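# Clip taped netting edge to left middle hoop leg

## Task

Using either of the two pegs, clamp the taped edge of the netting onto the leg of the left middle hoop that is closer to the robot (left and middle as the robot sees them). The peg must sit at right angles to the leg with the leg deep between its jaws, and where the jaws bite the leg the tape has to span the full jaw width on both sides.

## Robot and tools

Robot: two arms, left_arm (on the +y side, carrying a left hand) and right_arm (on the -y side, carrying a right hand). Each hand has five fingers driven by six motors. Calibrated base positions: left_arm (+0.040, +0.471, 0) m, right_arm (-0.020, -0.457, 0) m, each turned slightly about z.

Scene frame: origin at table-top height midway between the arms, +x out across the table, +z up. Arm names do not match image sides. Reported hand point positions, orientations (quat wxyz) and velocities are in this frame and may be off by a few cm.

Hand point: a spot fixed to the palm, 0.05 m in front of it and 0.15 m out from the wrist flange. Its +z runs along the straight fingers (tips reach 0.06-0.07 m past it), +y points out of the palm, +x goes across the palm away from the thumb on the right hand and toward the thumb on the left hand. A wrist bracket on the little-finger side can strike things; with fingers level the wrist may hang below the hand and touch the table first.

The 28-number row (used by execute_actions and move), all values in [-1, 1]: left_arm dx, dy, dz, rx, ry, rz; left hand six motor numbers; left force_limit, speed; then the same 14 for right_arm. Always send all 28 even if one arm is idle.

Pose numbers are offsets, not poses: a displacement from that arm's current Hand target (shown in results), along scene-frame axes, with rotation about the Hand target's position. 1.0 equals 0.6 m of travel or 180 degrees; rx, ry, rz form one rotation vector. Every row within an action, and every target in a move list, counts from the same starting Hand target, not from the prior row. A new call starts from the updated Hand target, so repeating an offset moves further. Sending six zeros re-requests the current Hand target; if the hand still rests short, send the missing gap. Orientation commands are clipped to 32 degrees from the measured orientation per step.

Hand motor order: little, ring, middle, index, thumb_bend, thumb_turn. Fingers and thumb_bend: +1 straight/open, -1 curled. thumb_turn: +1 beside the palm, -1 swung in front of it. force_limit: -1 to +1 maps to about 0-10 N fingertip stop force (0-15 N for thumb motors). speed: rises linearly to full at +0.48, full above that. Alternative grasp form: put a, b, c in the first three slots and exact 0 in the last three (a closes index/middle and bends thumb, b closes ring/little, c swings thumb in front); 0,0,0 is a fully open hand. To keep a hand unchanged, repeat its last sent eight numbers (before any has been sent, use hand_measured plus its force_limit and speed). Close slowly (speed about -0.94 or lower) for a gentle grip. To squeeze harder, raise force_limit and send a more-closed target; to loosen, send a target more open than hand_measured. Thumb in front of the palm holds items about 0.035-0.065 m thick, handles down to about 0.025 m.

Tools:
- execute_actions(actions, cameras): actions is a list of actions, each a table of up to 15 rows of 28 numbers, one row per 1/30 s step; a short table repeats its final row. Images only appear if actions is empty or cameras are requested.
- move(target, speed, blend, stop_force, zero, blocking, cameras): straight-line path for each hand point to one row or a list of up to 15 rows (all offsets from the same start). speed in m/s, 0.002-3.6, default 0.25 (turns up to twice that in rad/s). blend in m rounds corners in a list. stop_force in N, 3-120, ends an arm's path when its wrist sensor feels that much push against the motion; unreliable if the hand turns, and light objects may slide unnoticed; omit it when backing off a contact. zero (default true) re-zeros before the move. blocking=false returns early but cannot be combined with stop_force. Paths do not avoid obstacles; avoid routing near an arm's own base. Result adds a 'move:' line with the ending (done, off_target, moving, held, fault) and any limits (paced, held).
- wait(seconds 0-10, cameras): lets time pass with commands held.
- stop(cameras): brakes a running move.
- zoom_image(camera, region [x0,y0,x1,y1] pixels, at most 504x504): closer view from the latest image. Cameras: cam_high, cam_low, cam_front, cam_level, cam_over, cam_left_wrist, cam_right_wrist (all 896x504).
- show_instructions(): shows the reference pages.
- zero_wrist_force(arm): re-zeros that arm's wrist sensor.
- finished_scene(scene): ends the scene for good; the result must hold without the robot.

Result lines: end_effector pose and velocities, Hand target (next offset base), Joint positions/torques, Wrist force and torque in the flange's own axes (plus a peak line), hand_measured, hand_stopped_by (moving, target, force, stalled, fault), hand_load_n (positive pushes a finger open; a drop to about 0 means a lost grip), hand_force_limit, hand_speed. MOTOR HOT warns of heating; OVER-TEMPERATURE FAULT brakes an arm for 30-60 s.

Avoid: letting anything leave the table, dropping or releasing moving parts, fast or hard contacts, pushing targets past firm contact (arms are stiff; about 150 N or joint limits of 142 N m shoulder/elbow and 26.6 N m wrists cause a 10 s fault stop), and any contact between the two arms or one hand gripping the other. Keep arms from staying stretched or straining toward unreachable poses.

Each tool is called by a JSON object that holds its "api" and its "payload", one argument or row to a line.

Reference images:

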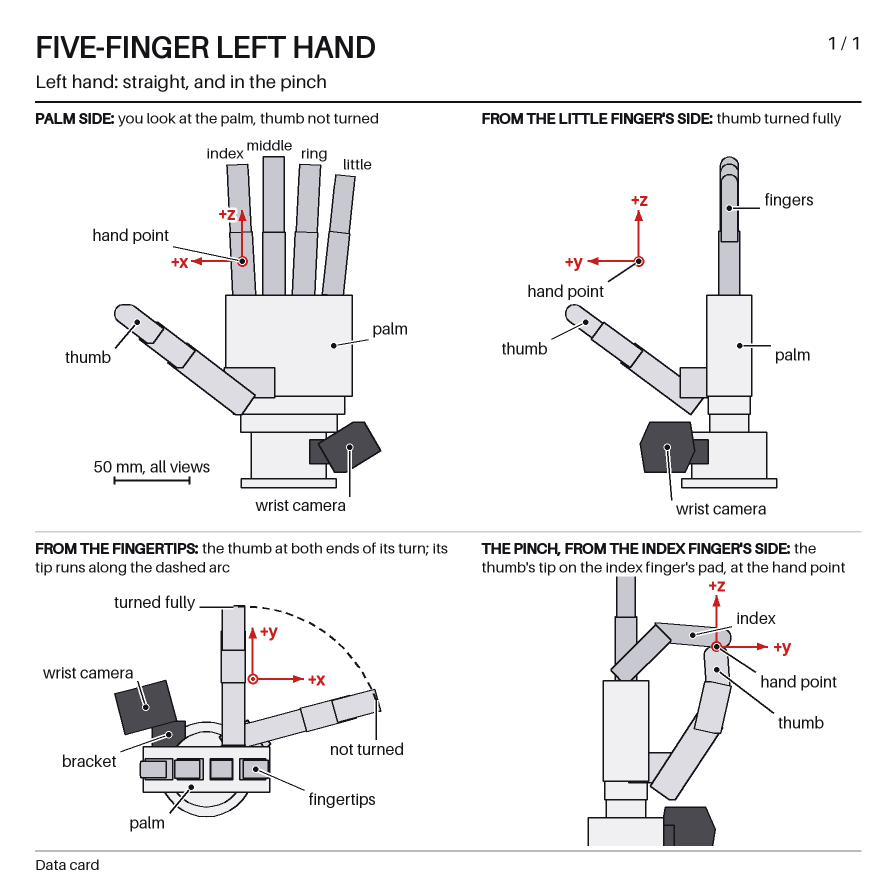

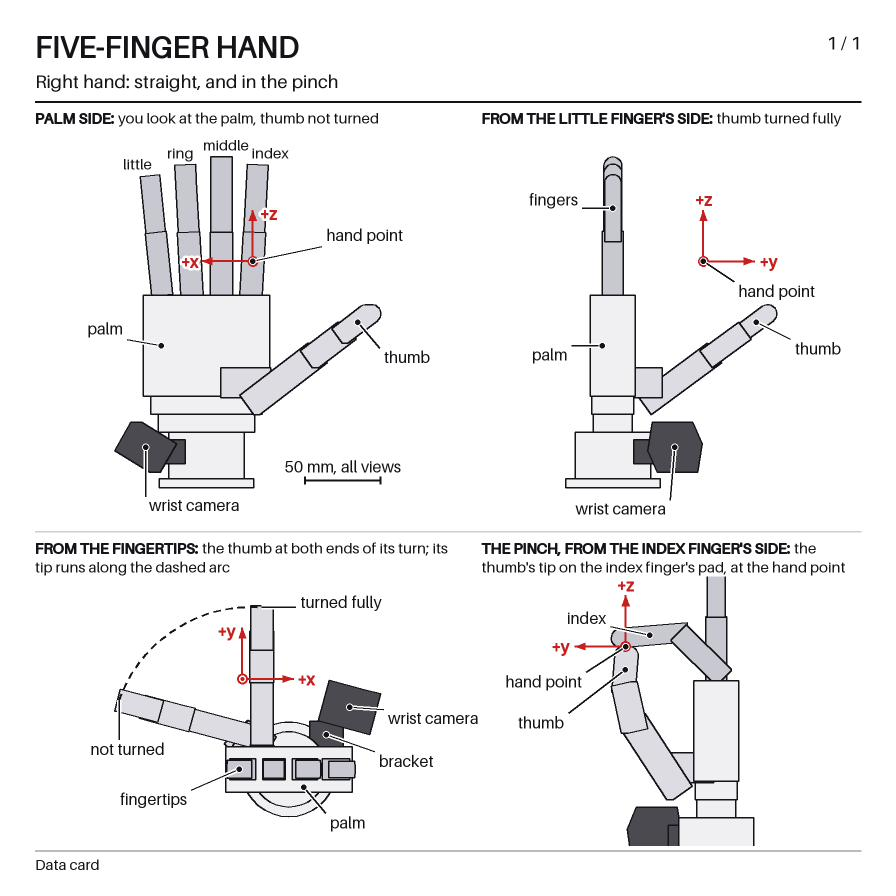

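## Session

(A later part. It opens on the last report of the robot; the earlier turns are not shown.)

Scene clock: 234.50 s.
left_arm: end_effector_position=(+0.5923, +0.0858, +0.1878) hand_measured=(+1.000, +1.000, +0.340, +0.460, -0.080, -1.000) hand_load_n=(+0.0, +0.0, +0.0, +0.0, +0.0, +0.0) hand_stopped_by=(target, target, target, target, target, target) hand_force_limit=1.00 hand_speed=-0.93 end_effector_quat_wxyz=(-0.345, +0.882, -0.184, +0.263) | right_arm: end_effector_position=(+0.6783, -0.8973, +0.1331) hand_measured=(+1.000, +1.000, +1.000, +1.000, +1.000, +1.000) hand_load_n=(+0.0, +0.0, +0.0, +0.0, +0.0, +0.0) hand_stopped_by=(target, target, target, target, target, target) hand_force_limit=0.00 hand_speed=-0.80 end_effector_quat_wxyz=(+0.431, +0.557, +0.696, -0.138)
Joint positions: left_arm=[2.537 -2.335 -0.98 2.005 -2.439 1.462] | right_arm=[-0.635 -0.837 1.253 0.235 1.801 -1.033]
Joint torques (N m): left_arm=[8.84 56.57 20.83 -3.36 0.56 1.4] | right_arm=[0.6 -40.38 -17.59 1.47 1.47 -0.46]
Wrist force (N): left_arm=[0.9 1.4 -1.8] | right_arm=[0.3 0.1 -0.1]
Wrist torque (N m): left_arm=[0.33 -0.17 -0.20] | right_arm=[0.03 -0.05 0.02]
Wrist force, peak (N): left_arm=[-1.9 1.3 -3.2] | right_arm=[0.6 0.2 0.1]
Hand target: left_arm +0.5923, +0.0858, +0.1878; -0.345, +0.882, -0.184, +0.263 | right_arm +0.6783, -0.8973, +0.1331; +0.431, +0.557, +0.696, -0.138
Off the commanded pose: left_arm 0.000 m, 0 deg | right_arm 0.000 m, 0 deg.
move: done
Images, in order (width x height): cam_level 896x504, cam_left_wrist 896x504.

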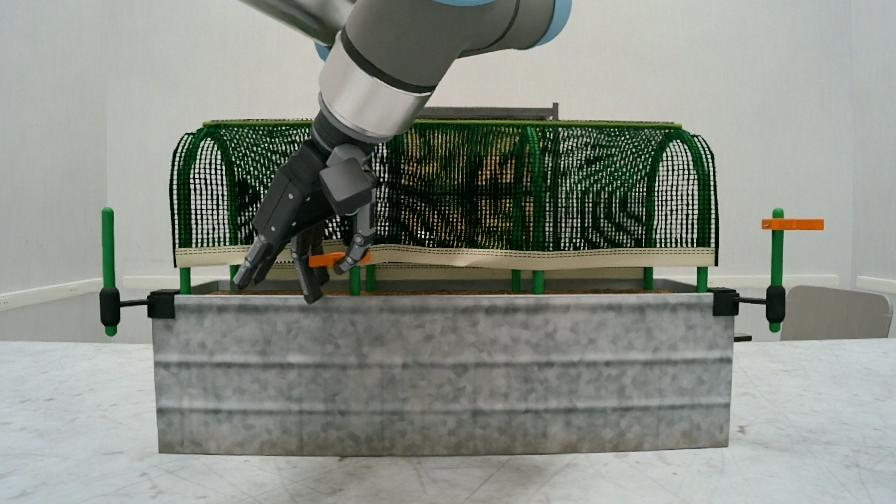

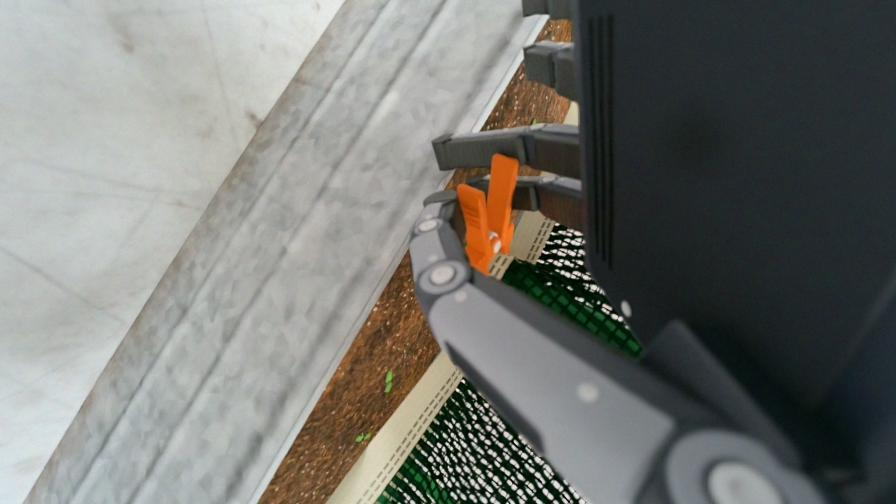

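{"api": "move", "payload": {
  "target": [0,0,0,0,0,0,1,1,0.6,0.6,0.3,-1,1.0,-0.85,0,0,0,0,0,0,0,0,0,0,0,0,0,-0.8],
  "cameras": ["cam_level","cam_left_wrist"]
}}

{"api": "zoom_image", "payload": {
  "camera": "cam_level",
  "region": [300, 220, 390, 280]
}}

{"api": "zoom_image", "payload": {
  "camera": "cam_left_wrist",
  "region": [400, 130, 580, 300]
}}

Scene clock: 237.43 s.
left_arm: end_effector_position=(+0.5923, +0.0858, +0.1878) hand_measured=(+1.000, +1.000, +0.600, +0.600, +0.300, -1.000) hand_load_n=(+0.0, +0.0, +0.0, +0.0, +0.0, +0.0) hand_stopped_by=(target, target, target, target, target, target) hand_force_limit=1.00 hand_speed=-0.85 end_effector_quat_wxyz=(-0.345, +0.882, -0.184, +0.263) | right_arm: end_effector_position=(+0.6783, -0.8973, +0.1331) hand_measured=(+1.000, +1.000, +1.000, +1.000, +1.000, +1.000) hand_load_n=(+0.0, +0.0, +0.0, +0.0, +0.0, +0.0) hand_stopped_by=(target, target, target, target, target, target) hand_force_limit=0.00 hand_speed=-0.80 end_effector_quat_wxyz=(+0.431, +0.557, +0.696, -0.138)
Joint positions: left_arm=[2.537 -2.335 -0.98 2.005 -2.439 1.462] | right_arm=[-0.635 -0.837 1.253 0.235 1.801 -1.033]
Joint torques (N m): left_arm=[6.03 56.95 7.5 -3.36 -0.93 1.46] | right_arm=[0.48 -40.17 -16.58 1.49 1.56 -0.44]
Wrist force (N): left_arm=[1.1 1.2 -1.9] | right_arm=[0.1 0.0 0.0]
Wrist torque (N m): left_arm=[0.31 -0.20 -0.19] | right_arm=[0.01 -0.03 0.01]
Wrist force, peak (N): left_arm=[1.1 1.4 -2.0] | right_arm=[0.2 0.5 -0.1]
Hand target: left_arm +0.5923, +0.0858, +0.1878; -0.345, +0.882, -0.184, +0.263 | right_arm +0.6783, -0.8973, +0.1331; +0.431, +0.557, +0.696, -0.138
Off the commanded pose: left_arm 0.000 m, 0 deg | right_arm 0.000 m, 0 deg.
move: done
Images, in order (width x height): cam_level 896x504, cam_left_wrist 896x504.

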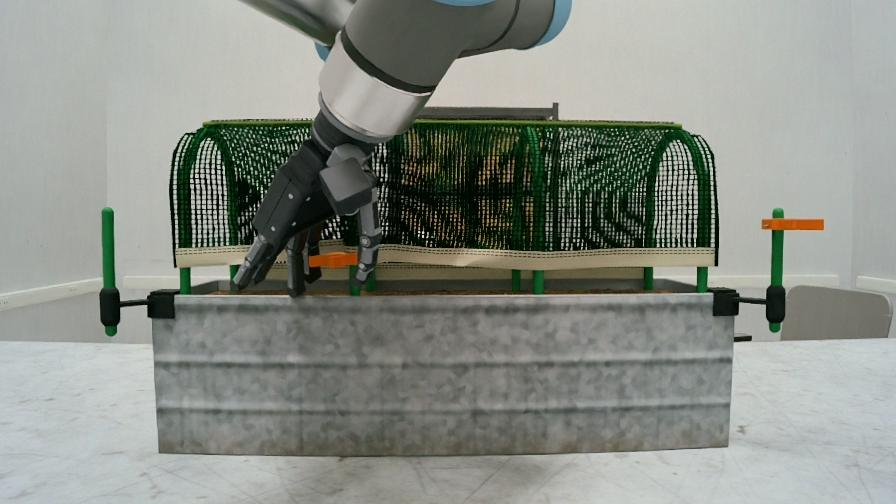

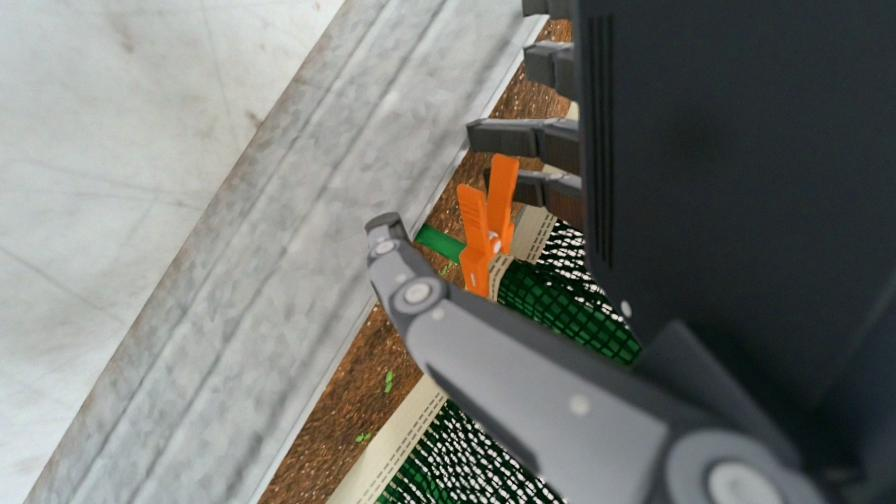

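Scaled by 5.600 from the camera's 896x504 image, which has a finer 1280x720 frame.

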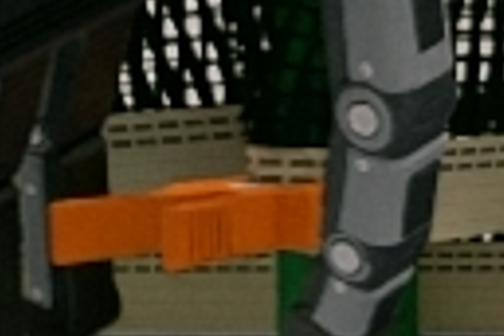

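Scaled by 2.800 from the camera's 896x504 image, which has a finer 1280x720 frame.

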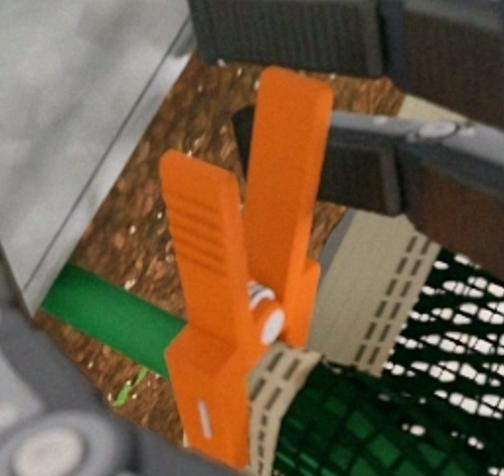

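{"api": "move", "payload": {
  "target": [
    [-0.0852,0.0522,0,0,0,0,1,1,0.6,0.6,0.3,-1,1.0,-0.85,0,0,0,0,0,0,0,0,0,0,0,0,0,-0.8],
    [-0.19,0.09,0.07,0,0,0,1,1,0.6,0.6,0.3,-1,1.0,-0.85,0,0,0,0,0,0,0,0,0,0,0,0,0,-0.8]
  ],
  "speed": 0.06,
  "stop_force": 6,
  "blend": 0.02,
  "cameras": ["all"]
}}

{"api": "zoom_image", "payload": {
  "camera": "cam_level",
  "region": [310, 220, 400, 280]
}}

{"api": "zoom_image", "payload": {
  "camera": "cam_level",
  "region": [334, 228, 384, 272]
}}

{"api": "zoom_image", "payload": {
  "camera": "cam_left_wrist",
  "region": [420, 180, 560, 300]
}}

Scene clock: 241.87 s.
left_arm: end_effector_position=(+0.4783, +0.1398, +0.2298) hand_measured=(+1.000, +1.000, +0.600, +0.600, +0.300, -1.000) hand_load_n=(+0.0, +0.0, +0.0, +0.0, +0.0, +0.0) hand_stopped_by=(target, target, target, target, target, target) hand_force_limit=1.00 hand_speed=-0.85 end_effector_quat_wxyz=(-0.345, +0.882, -0.184, +0.263) | right_arm: end_effector_position=(+0.6783, -0.8973, +0.1331) hand_measured=(+1.000, +1.000, +1.000, +1.000, +1.000, +1.000) hand_load_n=(+0.0, +0.0, +0.0, +0.0, +0.0, +0.0) hand_stopped_by=(target, target, target, target, target, target) hand_force_limit=0.00 hand_speed=-0.80 end_effector_quat_wxyz=(+0.431, +0.557, +0.696, -0.138)
Joint positions: left_arm=[2.483 -2.03 -1.385 2.043 -2.451 1.381] | right_arm=[-0.635 -0.837 1.253 0.235 1.801 -1.033]
Joint torques (N m): left_arm=[-9.91 45.54 4.67 -3.87 -2.64 -1.43] | right_arm=[0.08 -40.24 -17.5 1.57 1.5 -0.5]
Wrist force (N): left_arm=[1.1 1.6 -1.6] | right_arm=[0.0 0.2 -0.2]
Wrist torque (N m): left_arm=[0.32 -0.19 0.01] | right_arm=[0.05 0.01 0.01]
Wrist force, peak (N): left_arm=[1.3 1.5 -2.0] | right_arm=[0.2 0.7 0.0]
Hand target: left_arm +0.4783, +0.1398, +0.2298; -0.345, +0.882, -0.184, +0.263 | right_arm +0.6783, -0.8973, +0.1331; +0.431, +0.557, +0.696, -0.138
Off the commanded pose: left_arm 0.000 m, 0 deg | right_arm 0.000 m, 0 deg.
move: done

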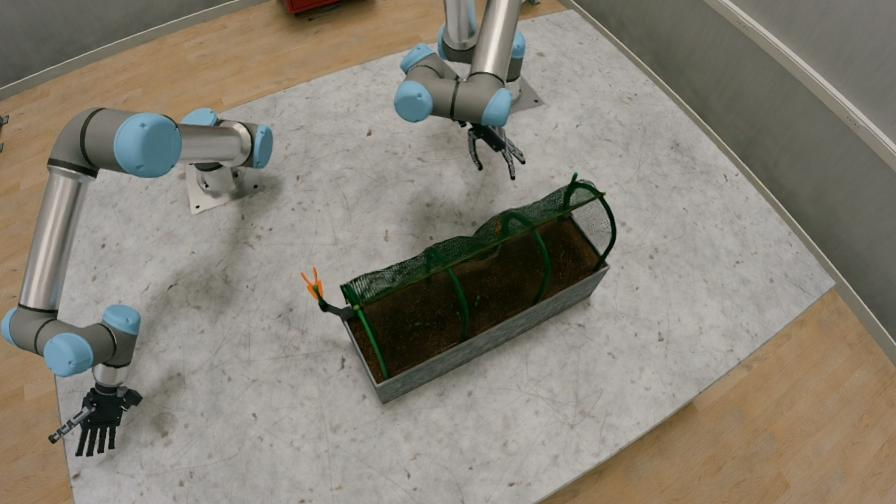

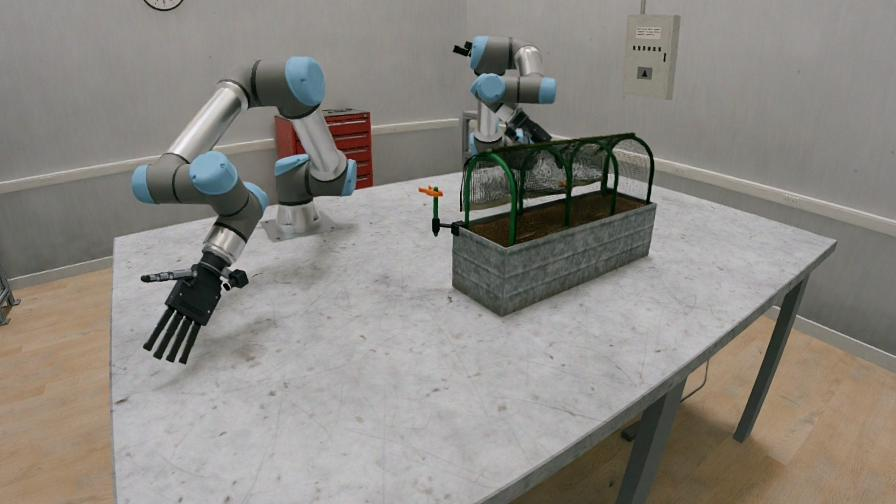

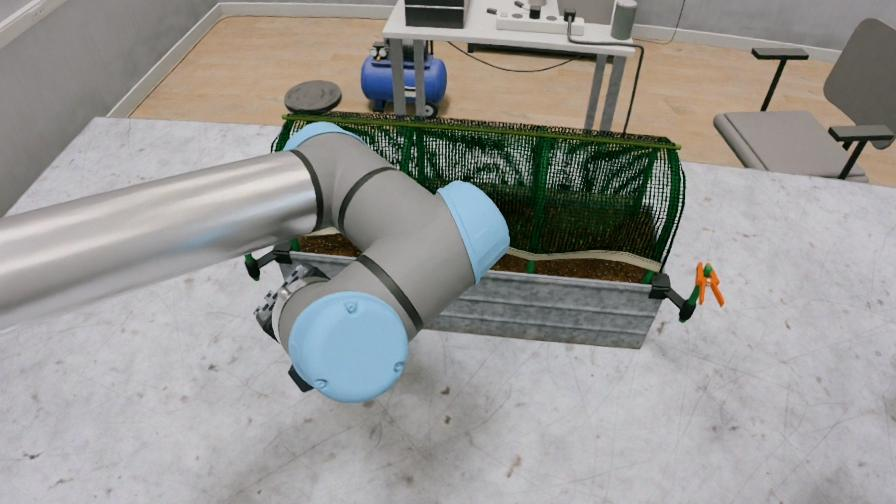

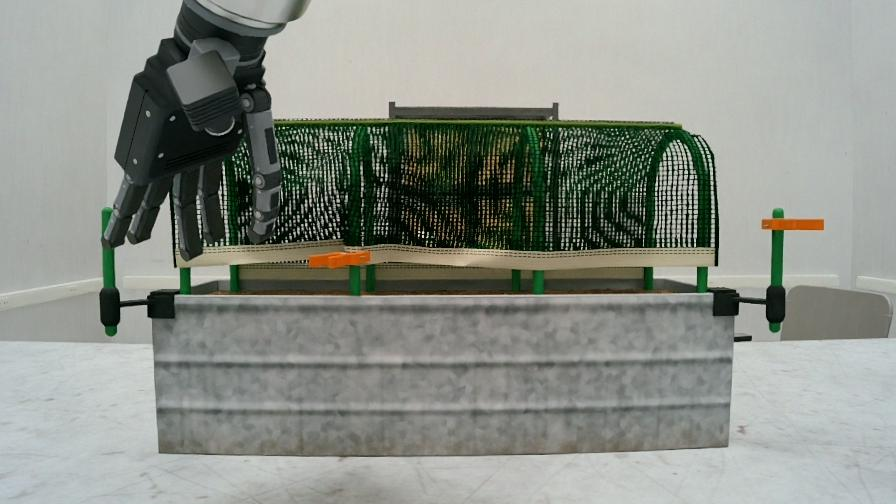

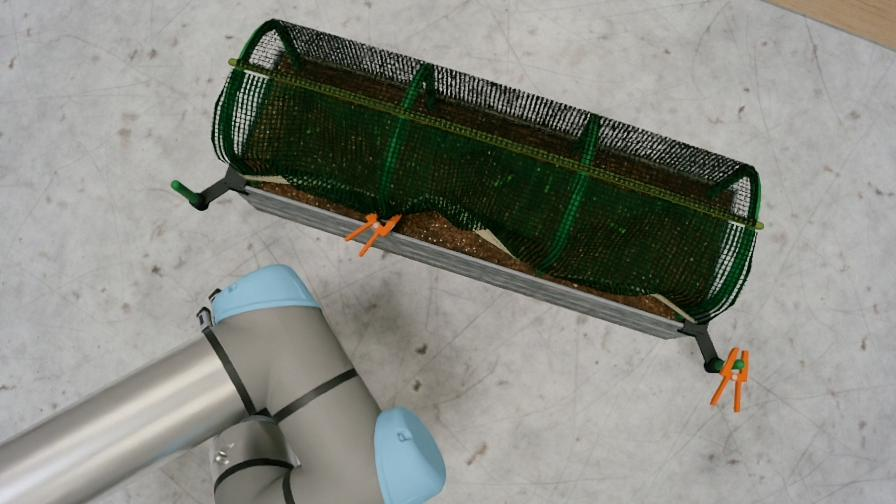

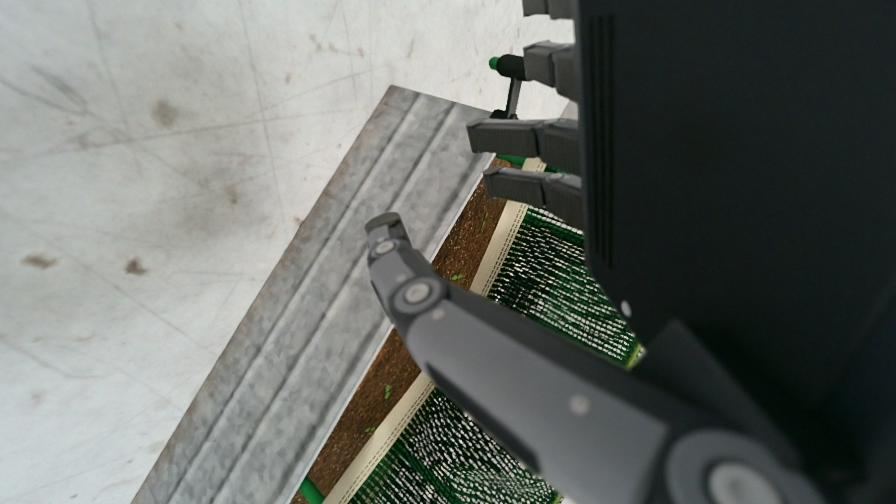

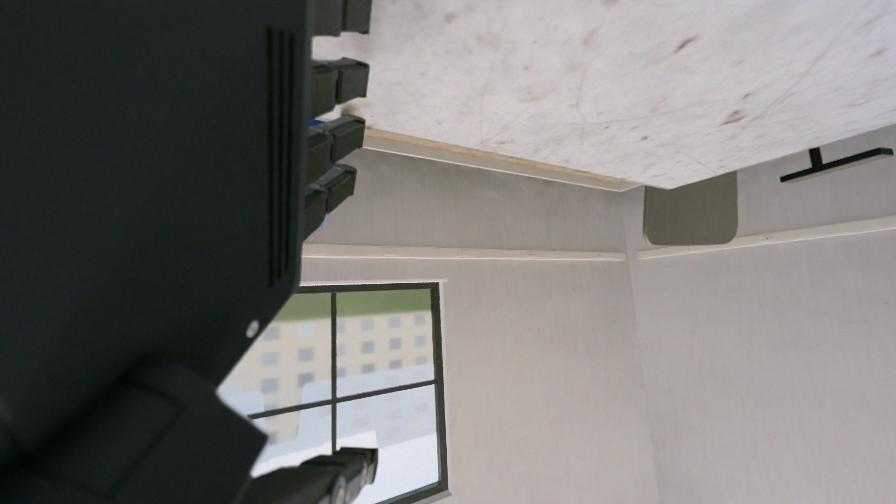

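Scaled by 5.600 from the camera's 896x504 image, which has a finer 1280x720 frame.

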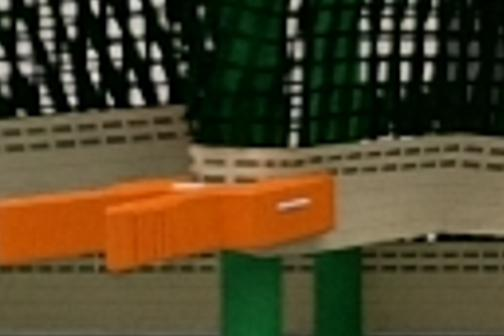

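Scaled by 10.080 from the camera's 896x504 image, which has a finer 1280x720 frame.

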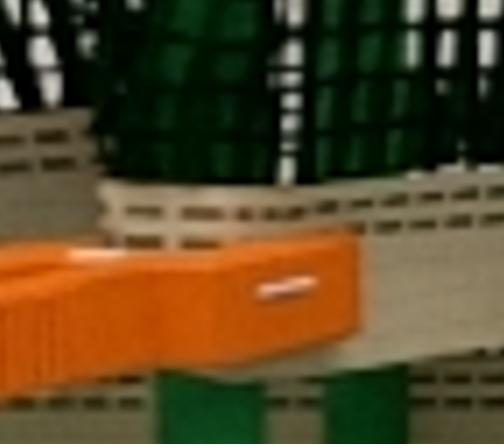

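Scaled by 3.600 from the camera's 896x504 image, which has a finer 1280x720 frame.

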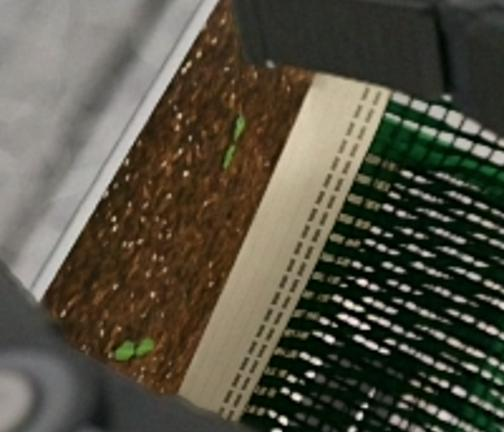

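{"api": "zoom_image", "payload": {
  "camera": "cam_over",
  "region": [340, 190, 420, 260]
}}

{"api": "zoom_image", "payload": {
  "camera": "cam_high",
  "region": [475, 185, 535, 245]
}}

{"api": "zoom_image", "payload": {
  "camera": "cam_level",
  "region": [300, 230, 370, 275]
}}

{"api": "zoom_image", "payload": {
  "camera": "cam_low",
  "region": [520, 140, 620, 220]
}}

Scaled by 6.300 from the camera's 896x504 image, which has a finer 1280x720 frame.

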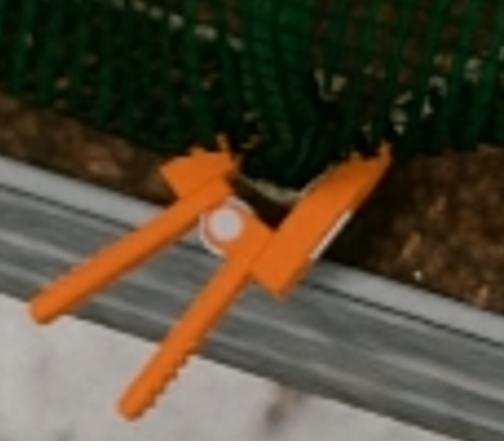

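Scaled by 8.400 from the camera's 896x504 image, which has a finer 1280x720 frame.

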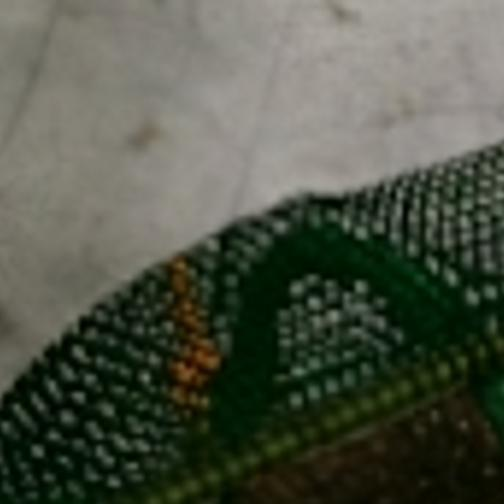

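Scaled by 7.200 from the camera's 896x504 image, which has a finer 1280x720 frame.

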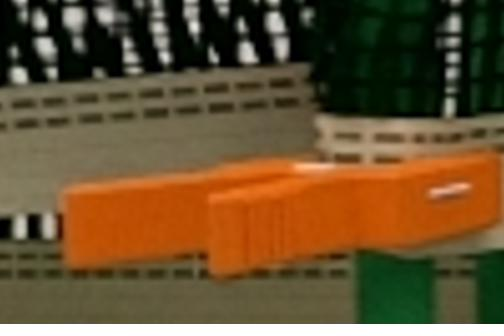

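Scaled by 5.040 from the camera's 896x504 image, which has a finer 1280x720 frame.

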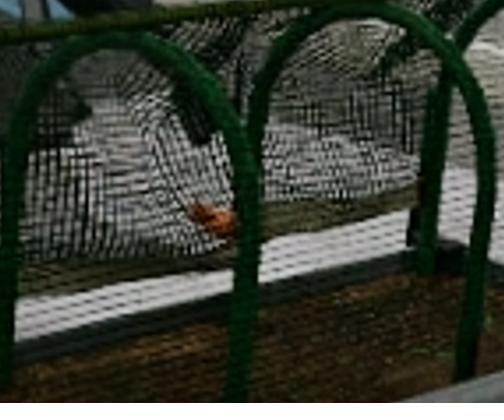

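{"api": "zoom_image", "payload": {
  "camera": "cam_level",
  "region": [338, 240, 376, 272]
}}

{"api": "zoom_image", "payload": {
  "camera": "cam_over",
  "region": [360, 200, 412, 240]
}}

Scaled by 13.263 from the camera's 896x504 image, which has a finer 1280x720 frame.

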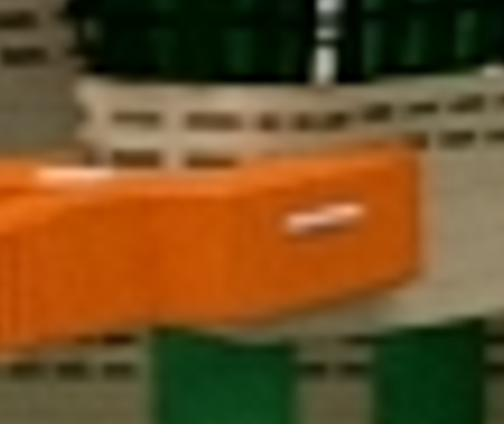

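Scaled by 9.692 from the camera's 896x504 image, which has a finer 1280x720 frame.

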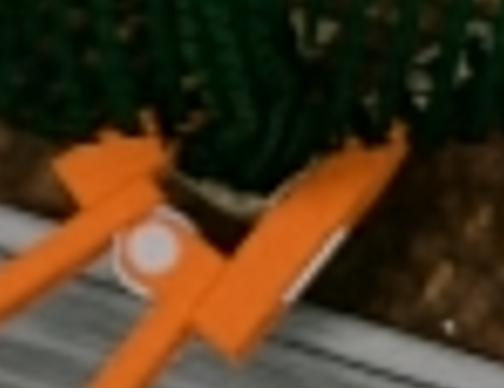

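{"api": "move", "payload": {
  "target": [-0.0082,-0.0423,-0.1153,0.005,-0.1226,-0.0444,1,1,0.6,0.6,1,1,1.0,0,0,0,0,0,0,0,0,0,0,0,0,0,0,-0.8],
  "speed": 0.15,
  "cameras": ["cam_left_wrist","cam_level"]
}}

Scene clock: 251.87 s.
left_arm: end_effector_position=(+0.4734, +0.1144, +0.1606) hand_measured=(+1.000, +1.000, +0.600, +0.600, +1.000, +1.000) hand_load_n=(+0.0, +0.0, +0.0, +0.0, +0.0, -0.5) hand_stopped_by=(target, target, target, target, target, target) hand_force_limit=1.00 hand_speed=0.00 end_effector_quat_wxyz=(-0.361, +0.798, -0.177, +0.448) | right_arm: end_effector_position=(+0.6783, -0.8973, +0.1331) hand_measured=(+1.000, +1.000, +1.000, +1.000, +1.000, +1.000) hand_load_n=(+0.0, +0.0, +0.0, +0.0, +0.0, +0.0) hand_stopped_by=(target, target, target, target, target, target) hand_force_limit=0.00 hand_speed=-0.80 end_effector_quat_wxyz=(+0.431, +0.557, +0.696, -0.138)
Joint positions: left_arm=[2.375 -2.001 -1.716 2.848 -2.684 1.653] | right_arm=[-0.635 -0.837 1.253 0.235 1.801 -1.033]
Joint torques (N m): left_arm=[9.92 42.06 3.45 0.37 0.51 1.36] | right_arm=[0.67 -40.31 -17.47 1.59 1.46 -0.6]
Wrist force (N): left_arm=[0.6 1.1 -2.1] | right_arm=[0.1 0.1 -0.1]
Wrist torque (N m): left_arm=[0.33 -0.25 -0.22] | right_arm=[0.04 -0.02 0.01]
Wrist force, peak (N): left_arm=[0.6 1.7 -2.1] | right_arm=[0.5 0.4 -0.2]
Hand target: left_arm +0.4734, +0.1144, +0.1606; -0.361, +0.798, -0.177, +0.448 | right_arm +0.6783, -0.8973, +0.1331; +0.431, +0.557, +0.696, -0.138
Off the commanded pose: left_arm 0.000 m, 0 deg | right_arm 0.000 m, 0 deg.
move: done
Images, in order (width x height): cam_level 896x504, cam_left_wrist 896x504.

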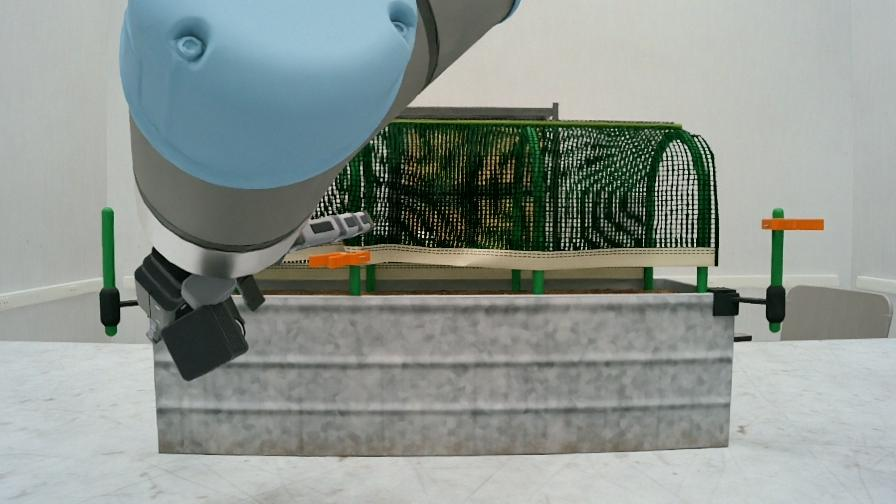

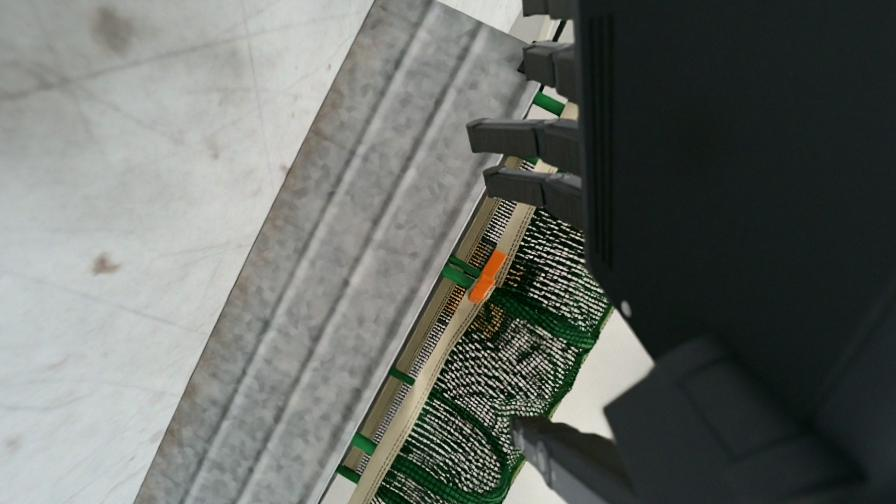

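{"api": "zoom_image", "payload": {
  "camera": "cam_left_wrist",
  "region": [430, 230, 540, 330]
}}

{"api": "zoom_image", "payload": {
  "camera": "cam_left_wrist",
  "region": [455, 240, 515, 310]
}}

Scaled by 4.582 from the camera's 896x504 image, which has a finer 1280x720 frame.

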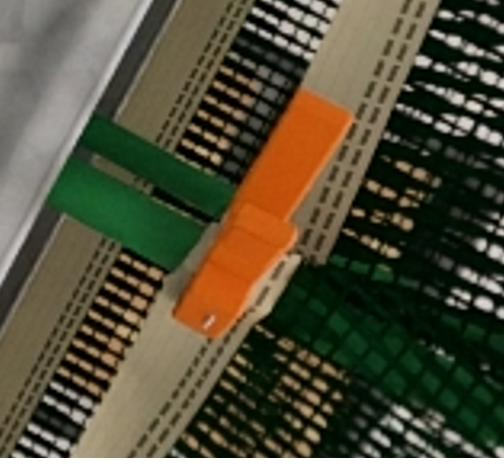

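Scaled by 7.200 from the camera's 896x504 image, which has a finer 1280x720 frame.

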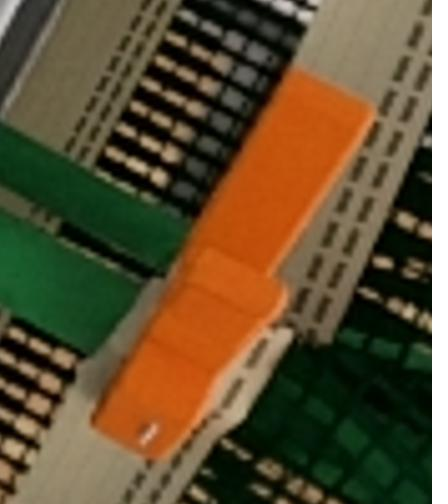

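{"api": "move", "payload": {
  "target": [0.0082,0.0423,0.1153,-0.005,0.1226,0.0444,1,1,0.6,0.6,0.3,-1,1.0,-0.2,0,0,0,0,0,0,0,0,0,0,0,0,0,-0.8],
  "speed": 0.15,
  "cameras": []
}}

Scene clock: 255.60 s.
left_arm: end_effector_position=(+0.4783, +0.1398, +0.2298) hand_measured=(+1.000, +1.000, +0.600, +0.600, +0.300, -1.000) hand_load_n=(+0.0, +0.0, +0.0, +0.0, +0.0, +0.0) hand_stopped_by=(target, target, target, target, target, target) hand_force_limit=1.00 hand_speed=-0.20 end_effector_quat_wxyz=(-0.345, +0.882, -0.184, +0.263) | right_arm: end_effector_position=(+0.6783, -0.8973, +0.1331) hand_measured=(+1.000, +1.000, +1.000, +1.000, +1.000, +1.000) hand_load_n=(+0.0, +0.0, +0.0, +0.0, -0.5, -0.5) hand_stopped_by=(target, target, target, target, target, target) hand_force_limit=0.00 hand_speed=-0.80 end_effector_quat_wxyz=(+0.431, +0.557, +0.696, -0.138)
Joint positions: left_arm=[2.483 -2.029 -1.385 2.043 -2.451 1.381] | right_arm=[-0.635 -0.837 1.253 0.235 1.801 -1.033]
Joint torques (N m): left_arm=[9.64 27.16 30.39 -3.84 0.59 -1.95] | right_arm=[0.03 -40.32 -17.65 1.42 1.61 -0.53]
Wrist force (N): left_arm=[1.0 1.7 -1.4] | right_arm=[0.0 -0.1 -0.1]
Wrist torque (N m): left_arm=[0.33 -0.18 0.01] | right_arm=[-0.01 0.00 0.00]
Wrist force, peak (N): left_arm=[1.0 1.5 -2.1] | right_arm=[0.3 0.6 0.0]
Hand target: left_arm +0.4783, +0.1398, +0.2298; -0.345, +0.882, -0.184, +0.263 | right_arm +0.6783, -0.8973, +0.1331; +0.431, +0.557, +0.696, -0.138
Off the commanded pose: left_arm 0.000 m, 0 deg | right_arm 0.000 m, 0 deg.
move: done
No camera images: "cameras" was empty.

{"api": "wait", "payload": {
  "seconds": 0.1,
  "cameras": ["cam_level", "cam_left_wrist", "cam_over"]
}}

Scene clock: 256.63 s.
left_arm: end_effector_position=(+0.4783, +0.1398, +0.2298) hand_measured=(+1.000, +1.000, +0.600, +0.600, +0.300, -1.000) hand_load_n=(+0.0, +0.0, +0.0, +0.0, +0.0, +0.0) hand_stopped_by=(target, target, target, target, target, target) hand_force_limit=1.00 hand_speed=-0.20 end_effector_quat_wxyz=(-0.345, +0.882, -0.184, +0.263) | right_arm: end_effector_position=(+0.6783, -0.8973, +0.1331) hand_measured=(+1.000, +1.000, +1.000, +1.000, +1.000, +1.000) hand_load_n=(+0.0, +0.0, +0.0, +0.0, +0.0, +0.0) hand_stopped_by=(target, target, target, target, target, target) hand_force_limit=0.00 hand_speed=-0.80 end_effector_quat_wxyz=(+0.431, +0.557, +0.696, -0.138)
Joint positions: left_arm=[2.483 -2.03 -1.385 2.043 -2.451 1.381] | right_arm=[-0.635 -0.837 1.253 0.235 1.801 -1.033]
Joint torques (N m): left_arm=[10.12 28.05 29.95 -3.99 0.74 -1.81] | right_arm=[-0.08 -39.9 -17.97 1.56 1.53 -0.5]
Wrist force (N): left_arm=[0.8 1.7 -1.5] | right_arm=[0.4 0.5 0.0]
Wrist torque (N m): left_arm=[0.33 -0.15 -0.01] | right_arm=[0.07 -0.07 0.04]
Wrist force, peak (N): left_arm=[1.2 1.7 -1.7] | right_arm=[0.4 0.5 0.0]
Hand target: left_arm +0.4783, +0.1398, +0.2298; -0.345, +0.882, -0.184, +0.263 | right_arm +0.6783, -0.8973, +0.1331; +0.431, +0.557, +0.696, -0.138
Off the commanded pose: left_arm 0.000 m, 0 deg | right_arm 0.000 m, 0 deg.
wait: 0.10 s; at rest from the start
Images, in order (width x height): cam_level 896x504, cam_over 896x504, cam_left_wrist 896x504.

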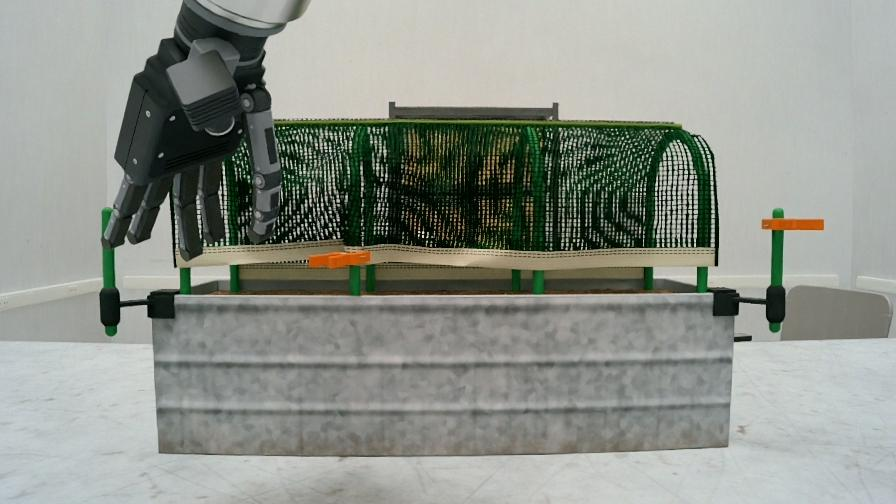

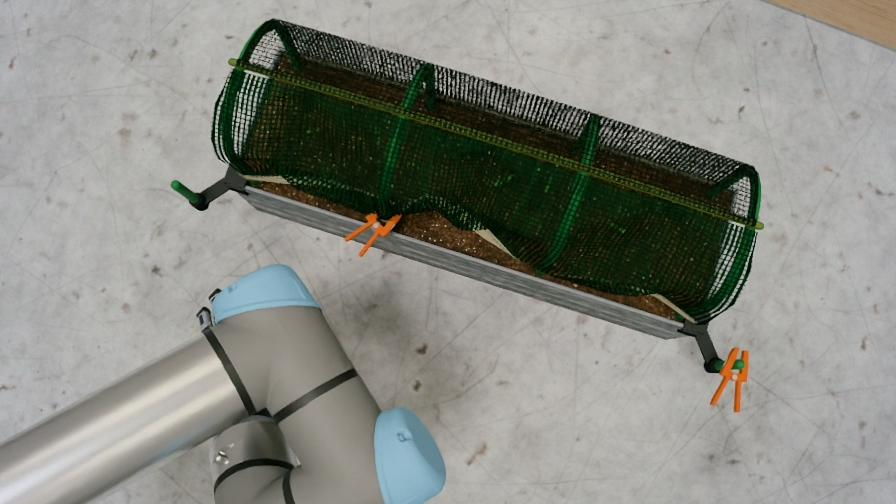

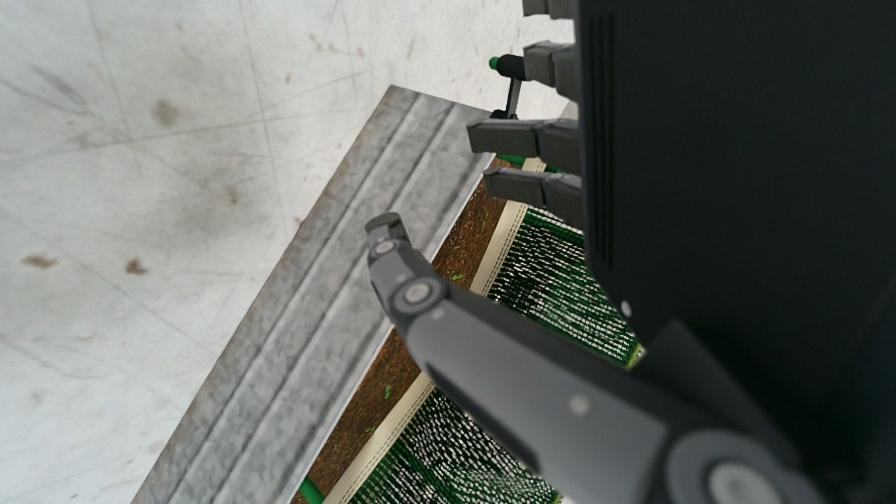

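{"api": "zoom_image", "payload": {
  "camera": "cam_level",
  "region": [300, 230, 384, 277]
}}

{"api": "zoom_image", "payload": {
  "camera": "cam_level",
  "region": [334, 240, 374, 272]
}}

{"api": "zoom_image", "payload": {
  "camera": "cam_over",
  "region": [330, 190, 420, 260]
}}

Scaled by 6.000 from the camera's 896x504 image, which has a finer 1280x720 frame.

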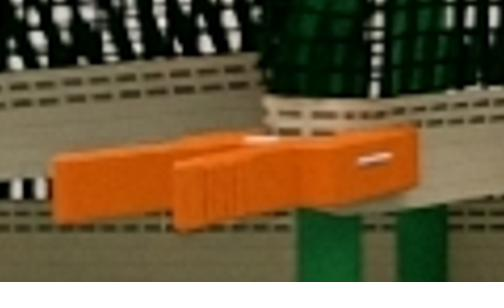

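Scaled by 12.600 from the camera's 896x504 image, which has a finer 1280x720 frame.

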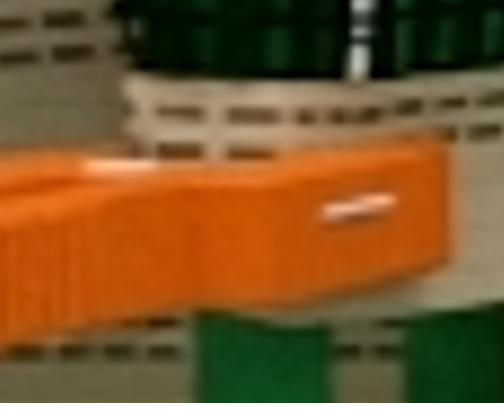

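Scaled by 5.600 from the camera's 896x504 image, which has a finer 1280x720 frame.

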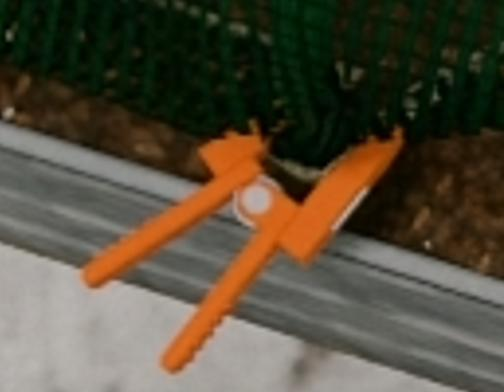

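{"api": "wait", "payload": {
  "seconds": 0.1,
  "cameras": ["cam_low", "cam_front", "cam_high"]
}}

Scene clock: 257.40 s.
left_arm: end_effector_position=(+0.4783, +0.1398, +0.2298) hand_measured=(+1.000, +1.000, +0.600, +0.600, +0.300, -1.000) hand_load_n=(+0.0, +0.0, +0.0, +0.0, +0.0, +0.0) hand_stopped_by=(target, target, target, target, target, target) hand_force_limit=1.00 hand_speed=-0.20 end_effector_quat_wxyz=(-0.345, +0.882, -0.184, +0.263) | right_arm: end_effector_position=(+0.6783, -0.8973, +0.1331) hand_measured=(+1.000, +1.000, +1.000, +1.000, +1.000, +1.000) hand_load_n=(+0.0, +0.0, +0.0, +0.0, +0.0, +0.0) hand_stopped_by=(target, target, target, target, target, target) hand_force_limit=0.00 hand_speed=-0.80 end_effector_quat_wxyz=(+0.431, +0.557, +0.696, -0.138)
Joint positions: left_arm=[2.483 -2.03 -1.385 2.043 -2.451 1.381] | right_arm=[-0.635 -0.837 1.253 0.235 1.801 -1.033]
Joint torques (N m): left_arm=[10.29 29.04 28.81 -4.01 0.6 -1.81] | right_arm=[0.18 -40.13 -17.11 1.47 1.49 -0.55]
Wrist force (N): left_arm=[1.0 1.5 -1.5] | right_arm=[-0.1 0.4 -0.3]
Wrist torque (N m): left_arm=[0.31 -0.18 0.01] | right_arm=[0.08 0.02 0.00]
Wrist force, peak (N): left_arm=[1.2 1.6 -1.8] | right_arm=[0.5 0.0 -0.1]
Hand target: left_arm +0.4783, +0.1398, +0.2298; -0.345, +0.882, -0.184, +0.263 | right_arm +0.6783, -0.8973, +0.1331; +0.431, +0.557, +0.696, -0.138
Off the commanded pose: left_arm 0.000 m, 0 deg | right_arm 0.000 m, 0 deg.
wait: 0.10 s; at rest from the start
Images, in order (width x height): cam_high 896x504, cam_low 896x504, cam_front 896x504.

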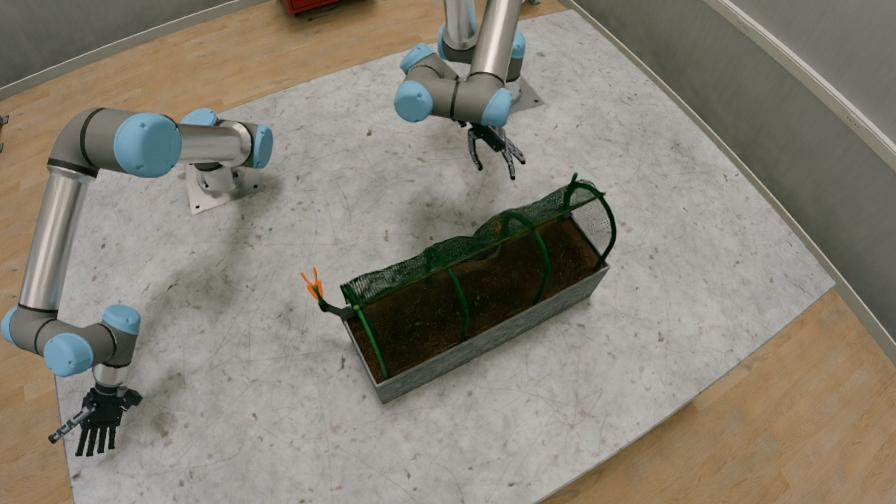

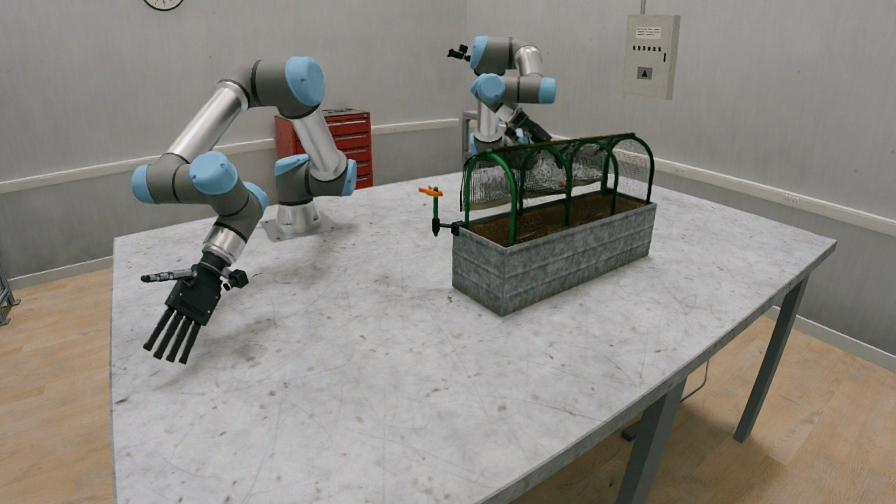

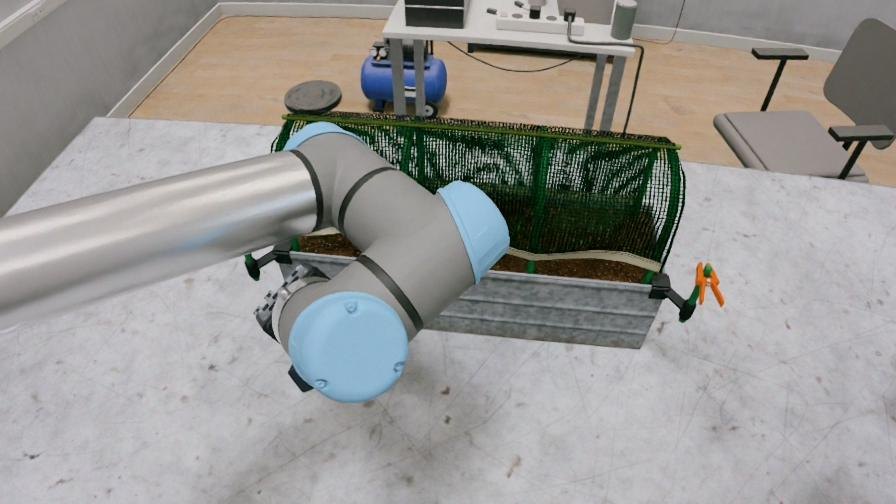

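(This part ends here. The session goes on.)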